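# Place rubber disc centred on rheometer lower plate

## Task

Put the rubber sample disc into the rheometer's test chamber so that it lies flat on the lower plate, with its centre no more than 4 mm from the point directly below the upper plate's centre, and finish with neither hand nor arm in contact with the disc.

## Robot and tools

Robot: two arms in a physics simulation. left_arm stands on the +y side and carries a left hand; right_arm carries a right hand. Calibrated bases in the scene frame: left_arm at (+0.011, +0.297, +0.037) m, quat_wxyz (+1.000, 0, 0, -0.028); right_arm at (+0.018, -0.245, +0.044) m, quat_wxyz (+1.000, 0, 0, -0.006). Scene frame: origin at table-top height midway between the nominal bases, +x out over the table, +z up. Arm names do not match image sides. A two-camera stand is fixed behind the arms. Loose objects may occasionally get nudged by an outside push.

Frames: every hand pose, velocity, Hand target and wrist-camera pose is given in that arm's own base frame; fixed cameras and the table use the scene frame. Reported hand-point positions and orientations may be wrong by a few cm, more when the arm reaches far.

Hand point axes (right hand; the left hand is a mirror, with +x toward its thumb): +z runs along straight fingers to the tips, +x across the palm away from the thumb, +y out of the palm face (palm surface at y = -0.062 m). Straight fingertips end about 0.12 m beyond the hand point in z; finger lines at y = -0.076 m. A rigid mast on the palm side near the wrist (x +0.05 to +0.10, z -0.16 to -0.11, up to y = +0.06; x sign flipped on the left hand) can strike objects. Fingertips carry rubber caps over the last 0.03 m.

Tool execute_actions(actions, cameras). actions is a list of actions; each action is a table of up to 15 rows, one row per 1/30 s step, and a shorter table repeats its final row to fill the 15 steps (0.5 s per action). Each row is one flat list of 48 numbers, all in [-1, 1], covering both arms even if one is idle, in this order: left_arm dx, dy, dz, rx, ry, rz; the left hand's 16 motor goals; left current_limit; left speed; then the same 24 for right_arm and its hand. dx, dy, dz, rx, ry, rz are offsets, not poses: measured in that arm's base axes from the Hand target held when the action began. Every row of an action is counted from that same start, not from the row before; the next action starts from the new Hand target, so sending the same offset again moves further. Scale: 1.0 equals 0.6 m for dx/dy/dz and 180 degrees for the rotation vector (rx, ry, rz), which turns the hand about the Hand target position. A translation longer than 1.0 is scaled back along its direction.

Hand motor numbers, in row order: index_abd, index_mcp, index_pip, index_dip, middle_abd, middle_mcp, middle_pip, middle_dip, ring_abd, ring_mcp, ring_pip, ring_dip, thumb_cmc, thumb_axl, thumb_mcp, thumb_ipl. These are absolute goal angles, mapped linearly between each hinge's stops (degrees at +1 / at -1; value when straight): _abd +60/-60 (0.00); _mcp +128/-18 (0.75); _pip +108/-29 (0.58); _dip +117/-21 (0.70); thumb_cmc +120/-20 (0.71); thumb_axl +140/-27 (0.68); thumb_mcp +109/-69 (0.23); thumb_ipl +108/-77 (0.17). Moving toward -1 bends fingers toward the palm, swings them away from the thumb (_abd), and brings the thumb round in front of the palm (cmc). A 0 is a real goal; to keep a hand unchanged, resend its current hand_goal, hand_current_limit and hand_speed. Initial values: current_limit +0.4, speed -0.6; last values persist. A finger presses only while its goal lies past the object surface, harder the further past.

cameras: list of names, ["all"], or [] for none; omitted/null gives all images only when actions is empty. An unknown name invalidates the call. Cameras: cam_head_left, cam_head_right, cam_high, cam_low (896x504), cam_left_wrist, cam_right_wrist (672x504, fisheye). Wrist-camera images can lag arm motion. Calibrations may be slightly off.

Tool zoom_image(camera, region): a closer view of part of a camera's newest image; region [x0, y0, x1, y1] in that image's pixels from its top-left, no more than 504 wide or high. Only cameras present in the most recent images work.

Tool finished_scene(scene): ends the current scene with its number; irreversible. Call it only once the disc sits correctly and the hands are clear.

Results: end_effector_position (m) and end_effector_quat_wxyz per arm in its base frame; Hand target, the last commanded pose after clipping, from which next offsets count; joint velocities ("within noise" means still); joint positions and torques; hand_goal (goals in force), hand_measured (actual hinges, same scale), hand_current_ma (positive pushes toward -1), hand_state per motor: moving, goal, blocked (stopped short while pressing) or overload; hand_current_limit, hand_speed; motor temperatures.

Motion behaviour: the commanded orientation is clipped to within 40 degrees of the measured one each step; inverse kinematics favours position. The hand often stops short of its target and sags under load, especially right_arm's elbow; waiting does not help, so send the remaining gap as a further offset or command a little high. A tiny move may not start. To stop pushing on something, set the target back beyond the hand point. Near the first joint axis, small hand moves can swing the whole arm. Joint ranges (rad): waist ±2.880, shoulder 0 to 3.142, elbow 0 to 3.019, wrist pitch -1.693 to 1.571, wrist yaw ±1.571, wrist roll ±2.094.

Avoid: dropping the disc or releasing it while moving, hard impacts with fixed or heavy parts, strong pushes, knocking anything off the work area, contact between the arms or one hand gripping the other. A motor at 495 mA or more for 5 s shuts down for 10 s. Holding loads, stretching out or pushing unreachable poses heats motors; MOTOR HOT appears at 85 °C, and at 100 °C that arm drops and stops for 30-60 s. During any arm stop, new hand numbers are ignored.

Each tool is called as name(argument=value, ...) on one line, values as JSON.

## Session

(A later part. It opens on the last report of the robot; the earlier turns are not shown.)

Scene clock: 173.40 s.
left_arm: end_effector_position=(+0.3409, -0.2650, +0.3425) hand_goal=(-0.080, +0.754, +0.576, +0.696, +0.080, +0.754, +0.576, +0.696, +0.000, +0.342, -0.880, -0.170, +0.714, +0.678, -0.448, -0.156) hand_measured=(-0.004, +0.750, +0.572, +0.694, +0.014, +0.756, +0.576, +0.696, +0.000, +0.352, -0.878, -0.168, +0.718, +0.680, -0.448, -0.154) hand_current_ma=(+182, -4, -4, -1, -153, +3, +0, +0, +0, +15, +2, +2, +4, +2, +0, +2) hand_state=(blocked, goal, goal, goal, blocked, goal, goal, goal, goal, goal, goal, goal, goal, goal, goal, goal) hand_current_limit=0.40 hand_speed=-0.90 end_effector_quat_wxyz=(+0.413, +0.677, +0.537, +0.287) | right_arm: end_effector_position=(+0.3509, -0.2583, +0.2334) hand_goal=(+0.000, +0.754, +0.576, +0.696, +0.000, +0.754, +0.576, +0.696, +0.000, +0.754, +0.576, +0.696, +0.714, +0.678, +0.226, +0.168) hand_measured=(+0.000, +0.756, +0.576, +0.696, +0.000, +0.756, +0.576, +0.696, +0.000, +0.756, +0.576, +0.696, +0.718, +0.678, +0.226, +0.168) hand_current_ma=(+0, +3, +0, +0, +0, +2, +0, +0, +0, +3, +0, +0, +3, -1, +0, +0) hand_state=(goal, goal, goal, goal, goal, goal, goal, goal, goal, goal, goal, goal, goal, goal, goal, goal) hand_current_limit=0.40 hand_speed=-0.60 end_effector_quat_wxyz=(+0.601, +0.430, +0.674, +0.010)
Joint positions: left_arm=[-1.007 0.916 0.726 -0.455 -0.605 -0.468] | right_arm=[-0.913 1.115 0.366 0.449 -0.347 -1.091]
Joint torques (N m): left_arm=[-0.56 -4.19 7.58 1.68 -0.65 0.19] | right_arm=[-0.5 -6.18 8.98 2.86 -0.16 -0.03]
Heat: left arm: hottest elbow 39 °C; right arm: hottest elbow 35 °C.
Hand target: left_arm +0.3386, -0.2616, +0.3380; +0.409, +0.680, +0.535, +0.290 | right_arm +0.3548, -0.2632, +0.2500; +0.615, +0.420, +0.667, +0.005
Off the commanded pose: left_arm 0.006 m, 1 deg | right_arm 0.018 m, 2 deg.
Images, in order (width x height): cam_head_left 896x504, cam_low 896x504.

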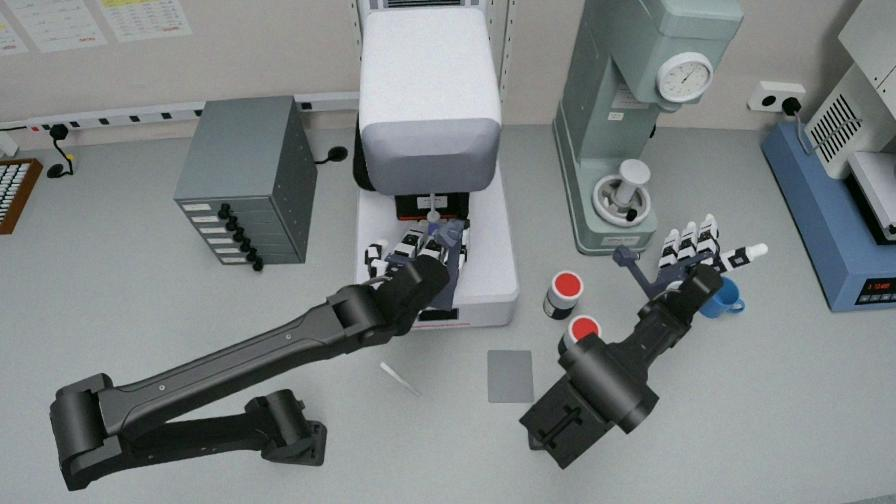

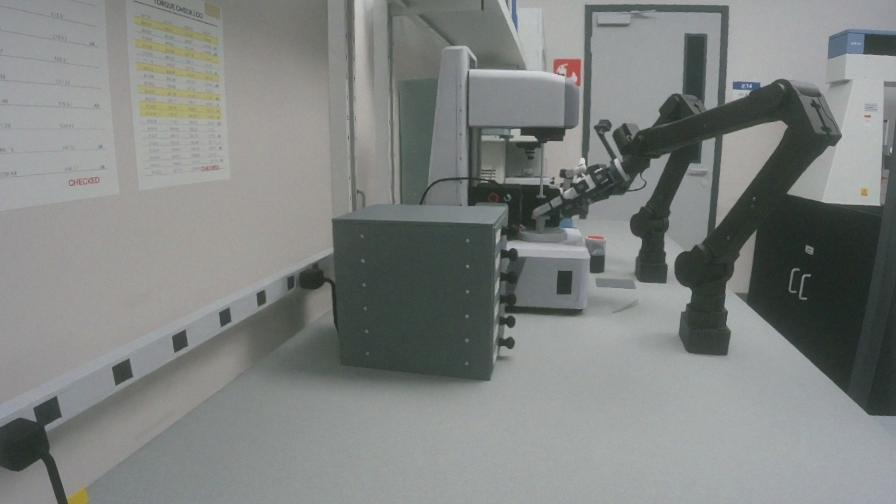

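execute_actions(actions=[[[0,0,0,0,0,0, -0.02,0.754,0.576,0.696, 0.03,0.754,0.576,0.696, 0,0.342,-0.88,-0.17, 0.714,0.678,-0.449,-0.157, 0.4,-0.95, 0,0,0,0,0,0, 0,0.754,0.576,0.696,0,0.754,0.576,0.696,0,0.754,0.576,0.696,0.714,0.678,0.226,0.168,0.4,-0.6]],[[0,0,0,0,0,0, 0.07,0.754,0.576,0.696, -0.07,0.754,0.576,0.696, 0,0.342,-0.88,-0.17, 0.714,0.678,-0.449,-0.157, 0.4,-0.94, 0,0,0,0,0,0, 0,0.754,0.576,0.696,0,0.754,0.576,0.696,0,0.754,0.576,0.696,0.714,0.678,0.226,0.168,0.4,-0.6]],[[0,0,0,0,0,0, 0.12,0.754,0.576,0.696, -0.12,0.754,0.576,0.696, 0,0.342,-0.88,-0.17, 0.714,0.678,-0.449,-0.157, 0.4,-0.94, 0,0,0,0,0,0, 0,0.754,0.576,0.696,0,0.754,0.576,0.696,0,0.754,0.576,0.696,0.714,0.678,0.226,0.168,0.4,-0.6]]], cameras=["cam_head_left","cam_left_wrist"])

zoom_image(camera="cam_head_left", region=[420, 216, 450, 246])

zoom_image(camera="cam_left_wrist", region=[290, 0, 430, 105])

Scene clock: 180.33 s.
left_arm: end_effector_position=(+0.3405, -0.2637, +0.3399) hand_goal=(+0.120, +0.754, +0.576, +0.696, -0.120, +0.754, +0.576, +0.696, +0.000, +0.342, -0.880, -0.170, +0.714, +0.678, -0.448, -0.156) hand_measured=(+0.116, +0.760, +0.576, +0.694, -0.118, +0.756, +0.576, +0.696, +0.000, +0.352, -0.878, -0.168, +0.718, +0.680, -0.448, -0.154) hand_current_ma=(-3, +7, +0, -1, +2, +3, +0, +0, +0, +15, +2, +2, +4, +2, +0, +2) hand_state=(goal, goal, goal, goal, goal, goal, goal, goal, goal, goal, goal, goal, goal, goal, goal, goal) hand_current_limit=0.40 hand_speed=-0.94 end_effector_quat_wxyz=(+0.411, +0.678, +0.537, +0.289) | right_arm: end_effector_position=(+0.3509, -0.2583, +0.2334) hand_goal=(+0.000, +0.754, +0.576, +0.696, +0.000, +0.754, +0.576, +0.696, +0.000, +0.754, +0.576, +0.696, +0.714, +0.678, +0.226, +0.168) hand_measured=(+0.000, +0.756, +0.576, +0.696, +0.000, +0.756, +0.576, +0.696, +0.000, +0.756, +0.576, +0.696, +0.718, +0.678, +0.226, +0.168) hand_current_ma=(+0, +3, +0, +0, +0, +2, +0, +0, +0, +3, +0, +0, +3, -1, +0, +0) hand_state=(goal, goal, goal, goal, goal, goal, goal, goal, goal, goal, goal, goal, goal, goal, goal, goal) hand_current_limit=0.40 hand_speed=-0.60 end_effector_quat_wxyz=(+0.601, +0.430, +0.674, +0.010)
Joint positions: left_arm=[-1.007 0.915 0.721 -0.455 -0.609 -0.468] | right_arm=[-0.913 1.115 0.366 0.449 -0.347 -1.091]
Joint torques (N m): left_arm=[-0.56 -4.13 7.98 1.65 -0.49 0.19] | right_arm=[-0.5 -6.18 8.98 2.91 -0.16 -0.03]
Heat: left arm: hottest elbow 39 °C; right arm: hottest elbow 35 °C.
Hand target: left_arm +0.3386, -0.2617, +0.3380; +0.409, +0.680, +0.535, +0.290 | right_arm +0.3548, -0.2632, +0.2500; +0.615, +0.420, +0.667, +0.005
Off the commanded pose: left_arm 0.003 m, 0 deg | right_arm 0.018 m, 2 deg.
camera_calibration:
cam_left_wrist: T_world_to_cam=[[-0.497671, -0.694333, -0.519832, 0.132242], [-0.800029, 0.598989, -0.0341376, 0.378752], [0.335076, 0.398891, -0.853586, 0.400468], [0, 0, 0, 1]] pos_world=[0.234639, -0.294792, 0.423507]
Images, in order (width x height): cam_head_left 896x504, cam_left_wrist 672x504.

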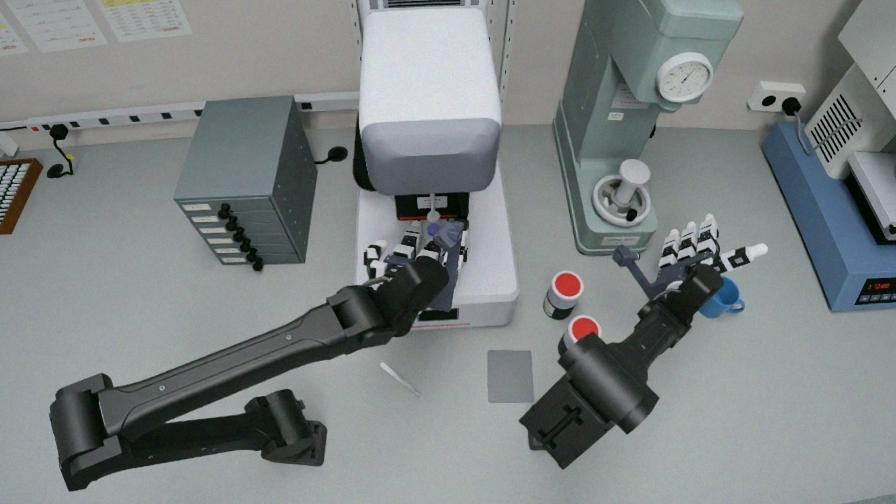

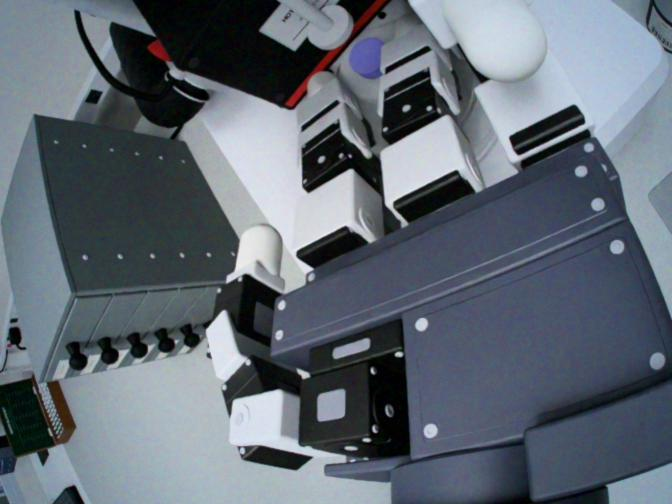

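Scaled by 16.800 from the camera's 896x504 image, which has a finer 1280x720 frame.

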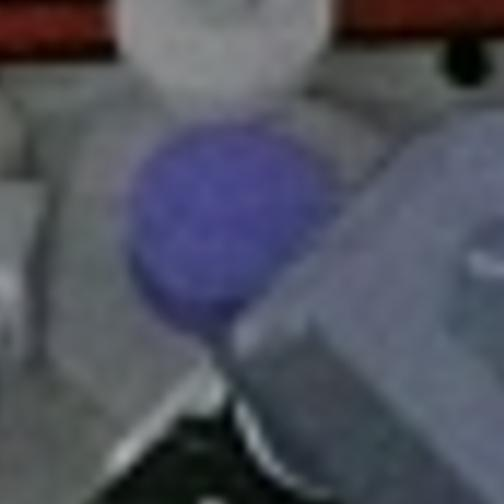

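Scaled by 3.600 from the camera's 672x504 image, which has a finer 960x720 frame.

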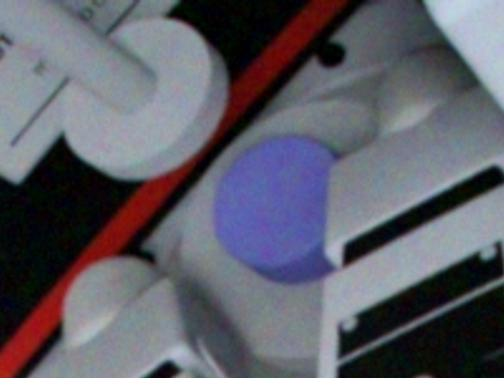

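execute_actions(actions=[[[-0.045,0,0.01,0,0,0, 0.12,0.754,0.576,0.696, -0.12,0.754,0.576,0.696, 0,0.342,-0.88,-0.17, 0.714,0.678,-0.449,-0.157, 0.4,-0.94, 0,0,0,0,0,0, 0,0.754,0.576,0.696,0,0.754,0.576,0.696,0,0.754,0.576,0.696,0.714,0.678,0.226,0.168,0.4,-0.6]],[[-0.07,0,0.01,0,0,0, 0.12,0.754,0.576,0.696, -0.12,0.754,0.576,0.696, 0,0.342,-0.88,-0.17, 0.714,0.678,-0.449,-0.157, 0.4,-0.94, 0,0,0,0,0,0, 0,0.754,0.576,0.696,0,0.754,0.576,0.696,0,0.754,0.576,0.696,0.714,0.678,0.226,0.168,0.4,-0.6]],[[-0.07,0.02,0.02,0,0,0, 0.12,0.754,0.576,0.696, -0.12,0.754,0.576,0.696, 0,0.342,-0.88,-0.17, 0.714,0.678,-0.449,-0.157, 0.4,-0.94, 0,0,0,0,0,0, 0,0.754,0.576,0.696,0,0.754,0.576,0.696,0,0.754,0.576,0.696,0.714,0.678,0.226,0.168,0.4,-0.6]]], cameras=["cam_head_left","cam_head_right","cam_low"])

zoom_image(camera="cam_head_left", region=[416, 214, 452, 250])

zoom_image(camera="cam_head_right", region=[409, 214, 445, 250])

zoom_image(camera="cam_low", region=[525, 185, 557, 225])

Scene clock: 189.03 s.
left_arm: end_effector_position=(+0.2292, -0.2462, +0.3489) hand_goal=(+0.120, +0.754, +0.576, +0.696, -0.120, +0.754, +0.576, +0.696, +0.000, +0.342, -0.880, -0.170, +0.714, +0.678, -0.448, -0.156) hand_measured=(+0.118, +0.760, +0.576, +0.694, -0.122, +0.760, +0.576, +0.696, +0.000, +0.352, -0.878, -0.168, +0.718, +0.680, -0.448, -0.154) hand_current_ma=(-2, +8, +0, -1, -1, +8, +0, +0, +0, +15, +2, +2, +4, +2, +0, +2) hand_state=(goal, goal, goal, goal, goal, goal, goal, goal, goal, goal, goal, goal, goal, goal, goal, goal) hand_current_limit=0.40 hand_speed=-0.94 end_effector_quat_wxyz=(+0.400, +0.687, +0.530, +0.297) | right_arm: end_effector_position=(+0.3509, -0.2583, +0.2334) hand_goal=(+0.000, +0.754, +0.576, +0.696, +0.000, +0.754, +0.576, +0.696, +0.000, +0.754, +0.576, +0.696, +0.714, +0.678, +0.226, +0.168) hand_measured=(+0.000, +0.756, +0.576, +0.696, +0.000, +0.756, +0.576, +0.696, +0.000, +0.756, +0.576, +0.696, +0.718, +0.678, +0.226, +0.168) hand_current_ma=(+0, +3, +0, +0, +0, +2, +0, +0, +0, +3, +0, +0, +3, -1, +0, +0) hand_state=(goal, goal, goal, goal, goal, goal, goal, goal, goal, goal, goal, goal, goal, goal, goal, goal) hand_current_limit=0.40 hand_speed=-0.60 end_effector_quat_wxyz=(+0.601, +0.430, +0.674, +0.010)
Joint positions: left_arm=[-1.399 0.763 0.714 -0.885 -0.893 -0.829] | right_arm=[-0.913 1.115 0.366 0.449 -0.347 -1.091]
Joint torques (N m): left_arm=[-1.14 -0.73 10.56 0.64 -1 -0.03] | right_arm=[-0.62 -6.24 8.99 2.89 -0.16 -0.02]
Heat: left arm: hottest elbow 39 °C; right arm: hottest elbow 35 °C.
Hand target: left_arm +0.2275, -0.2496, +0.3620; +0.409, +0.680, +0.535, +0.290 | right_arm +0.3548, -0.2632, +0.2500; +0.615, +0.420, +0.667, +0.005
Off the commanded pose: left_arm 0.014 m, 2 deg | right_arm 0.018 m, 2 deg.
Images, in order (width x height): cam_head_left 896x504, cam_head_right 896x504, cam_low 896x504.

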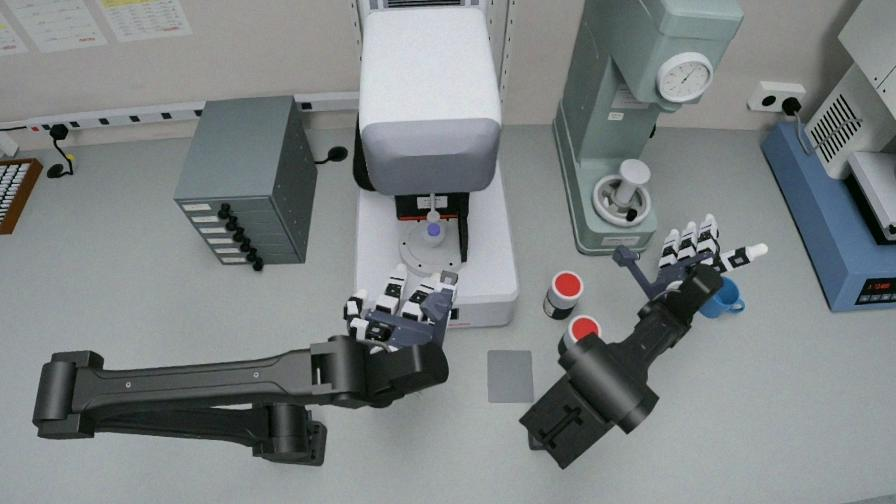

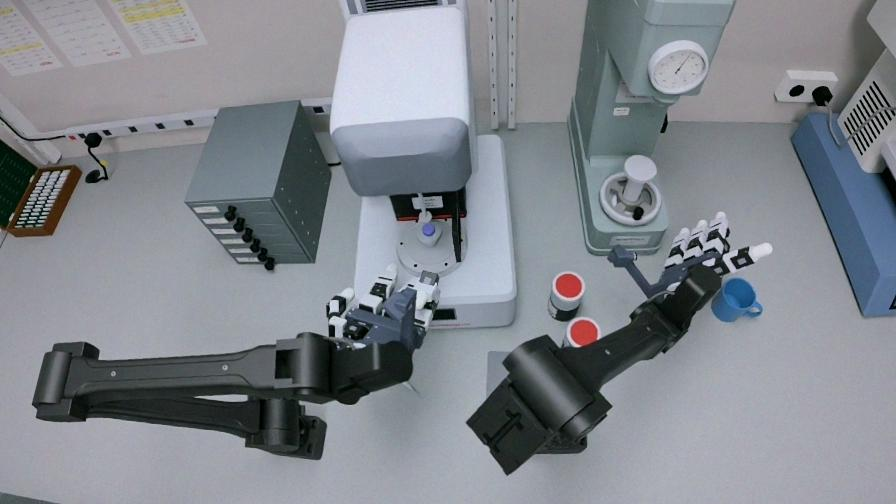

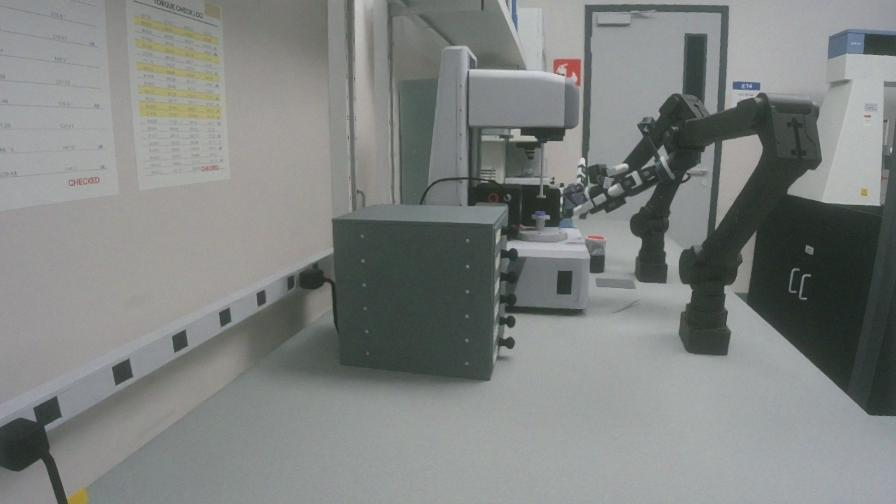

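Scaled by 14.000 from the camera's 896x504 image, which has a finer 1280x720 frame.

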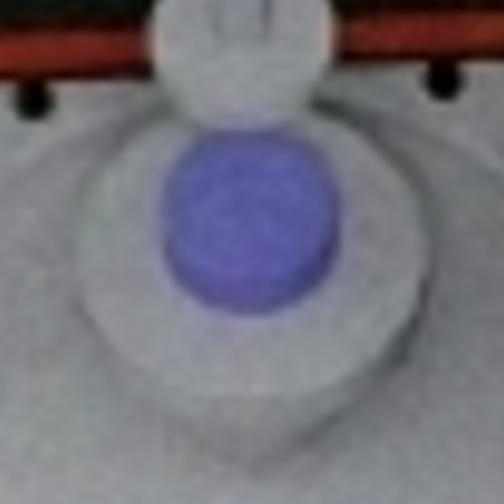

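Scaled by 14.000 from the camera's 896x504 image, which has a finer 1280x720 frame.

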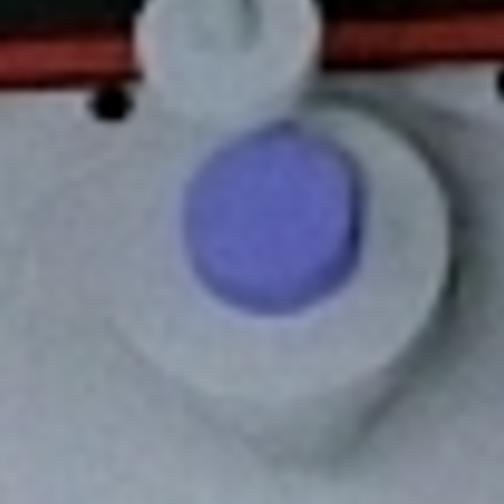

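Scaled by 12.600 from the camera's 896x504 image, which has a finer 1280x720 frame.

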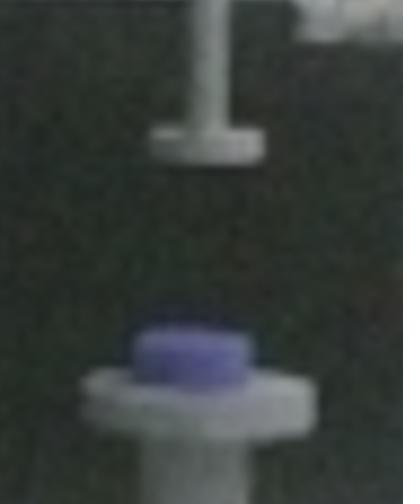

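finished_scene(scene=2)

The scene is finished: the task was done.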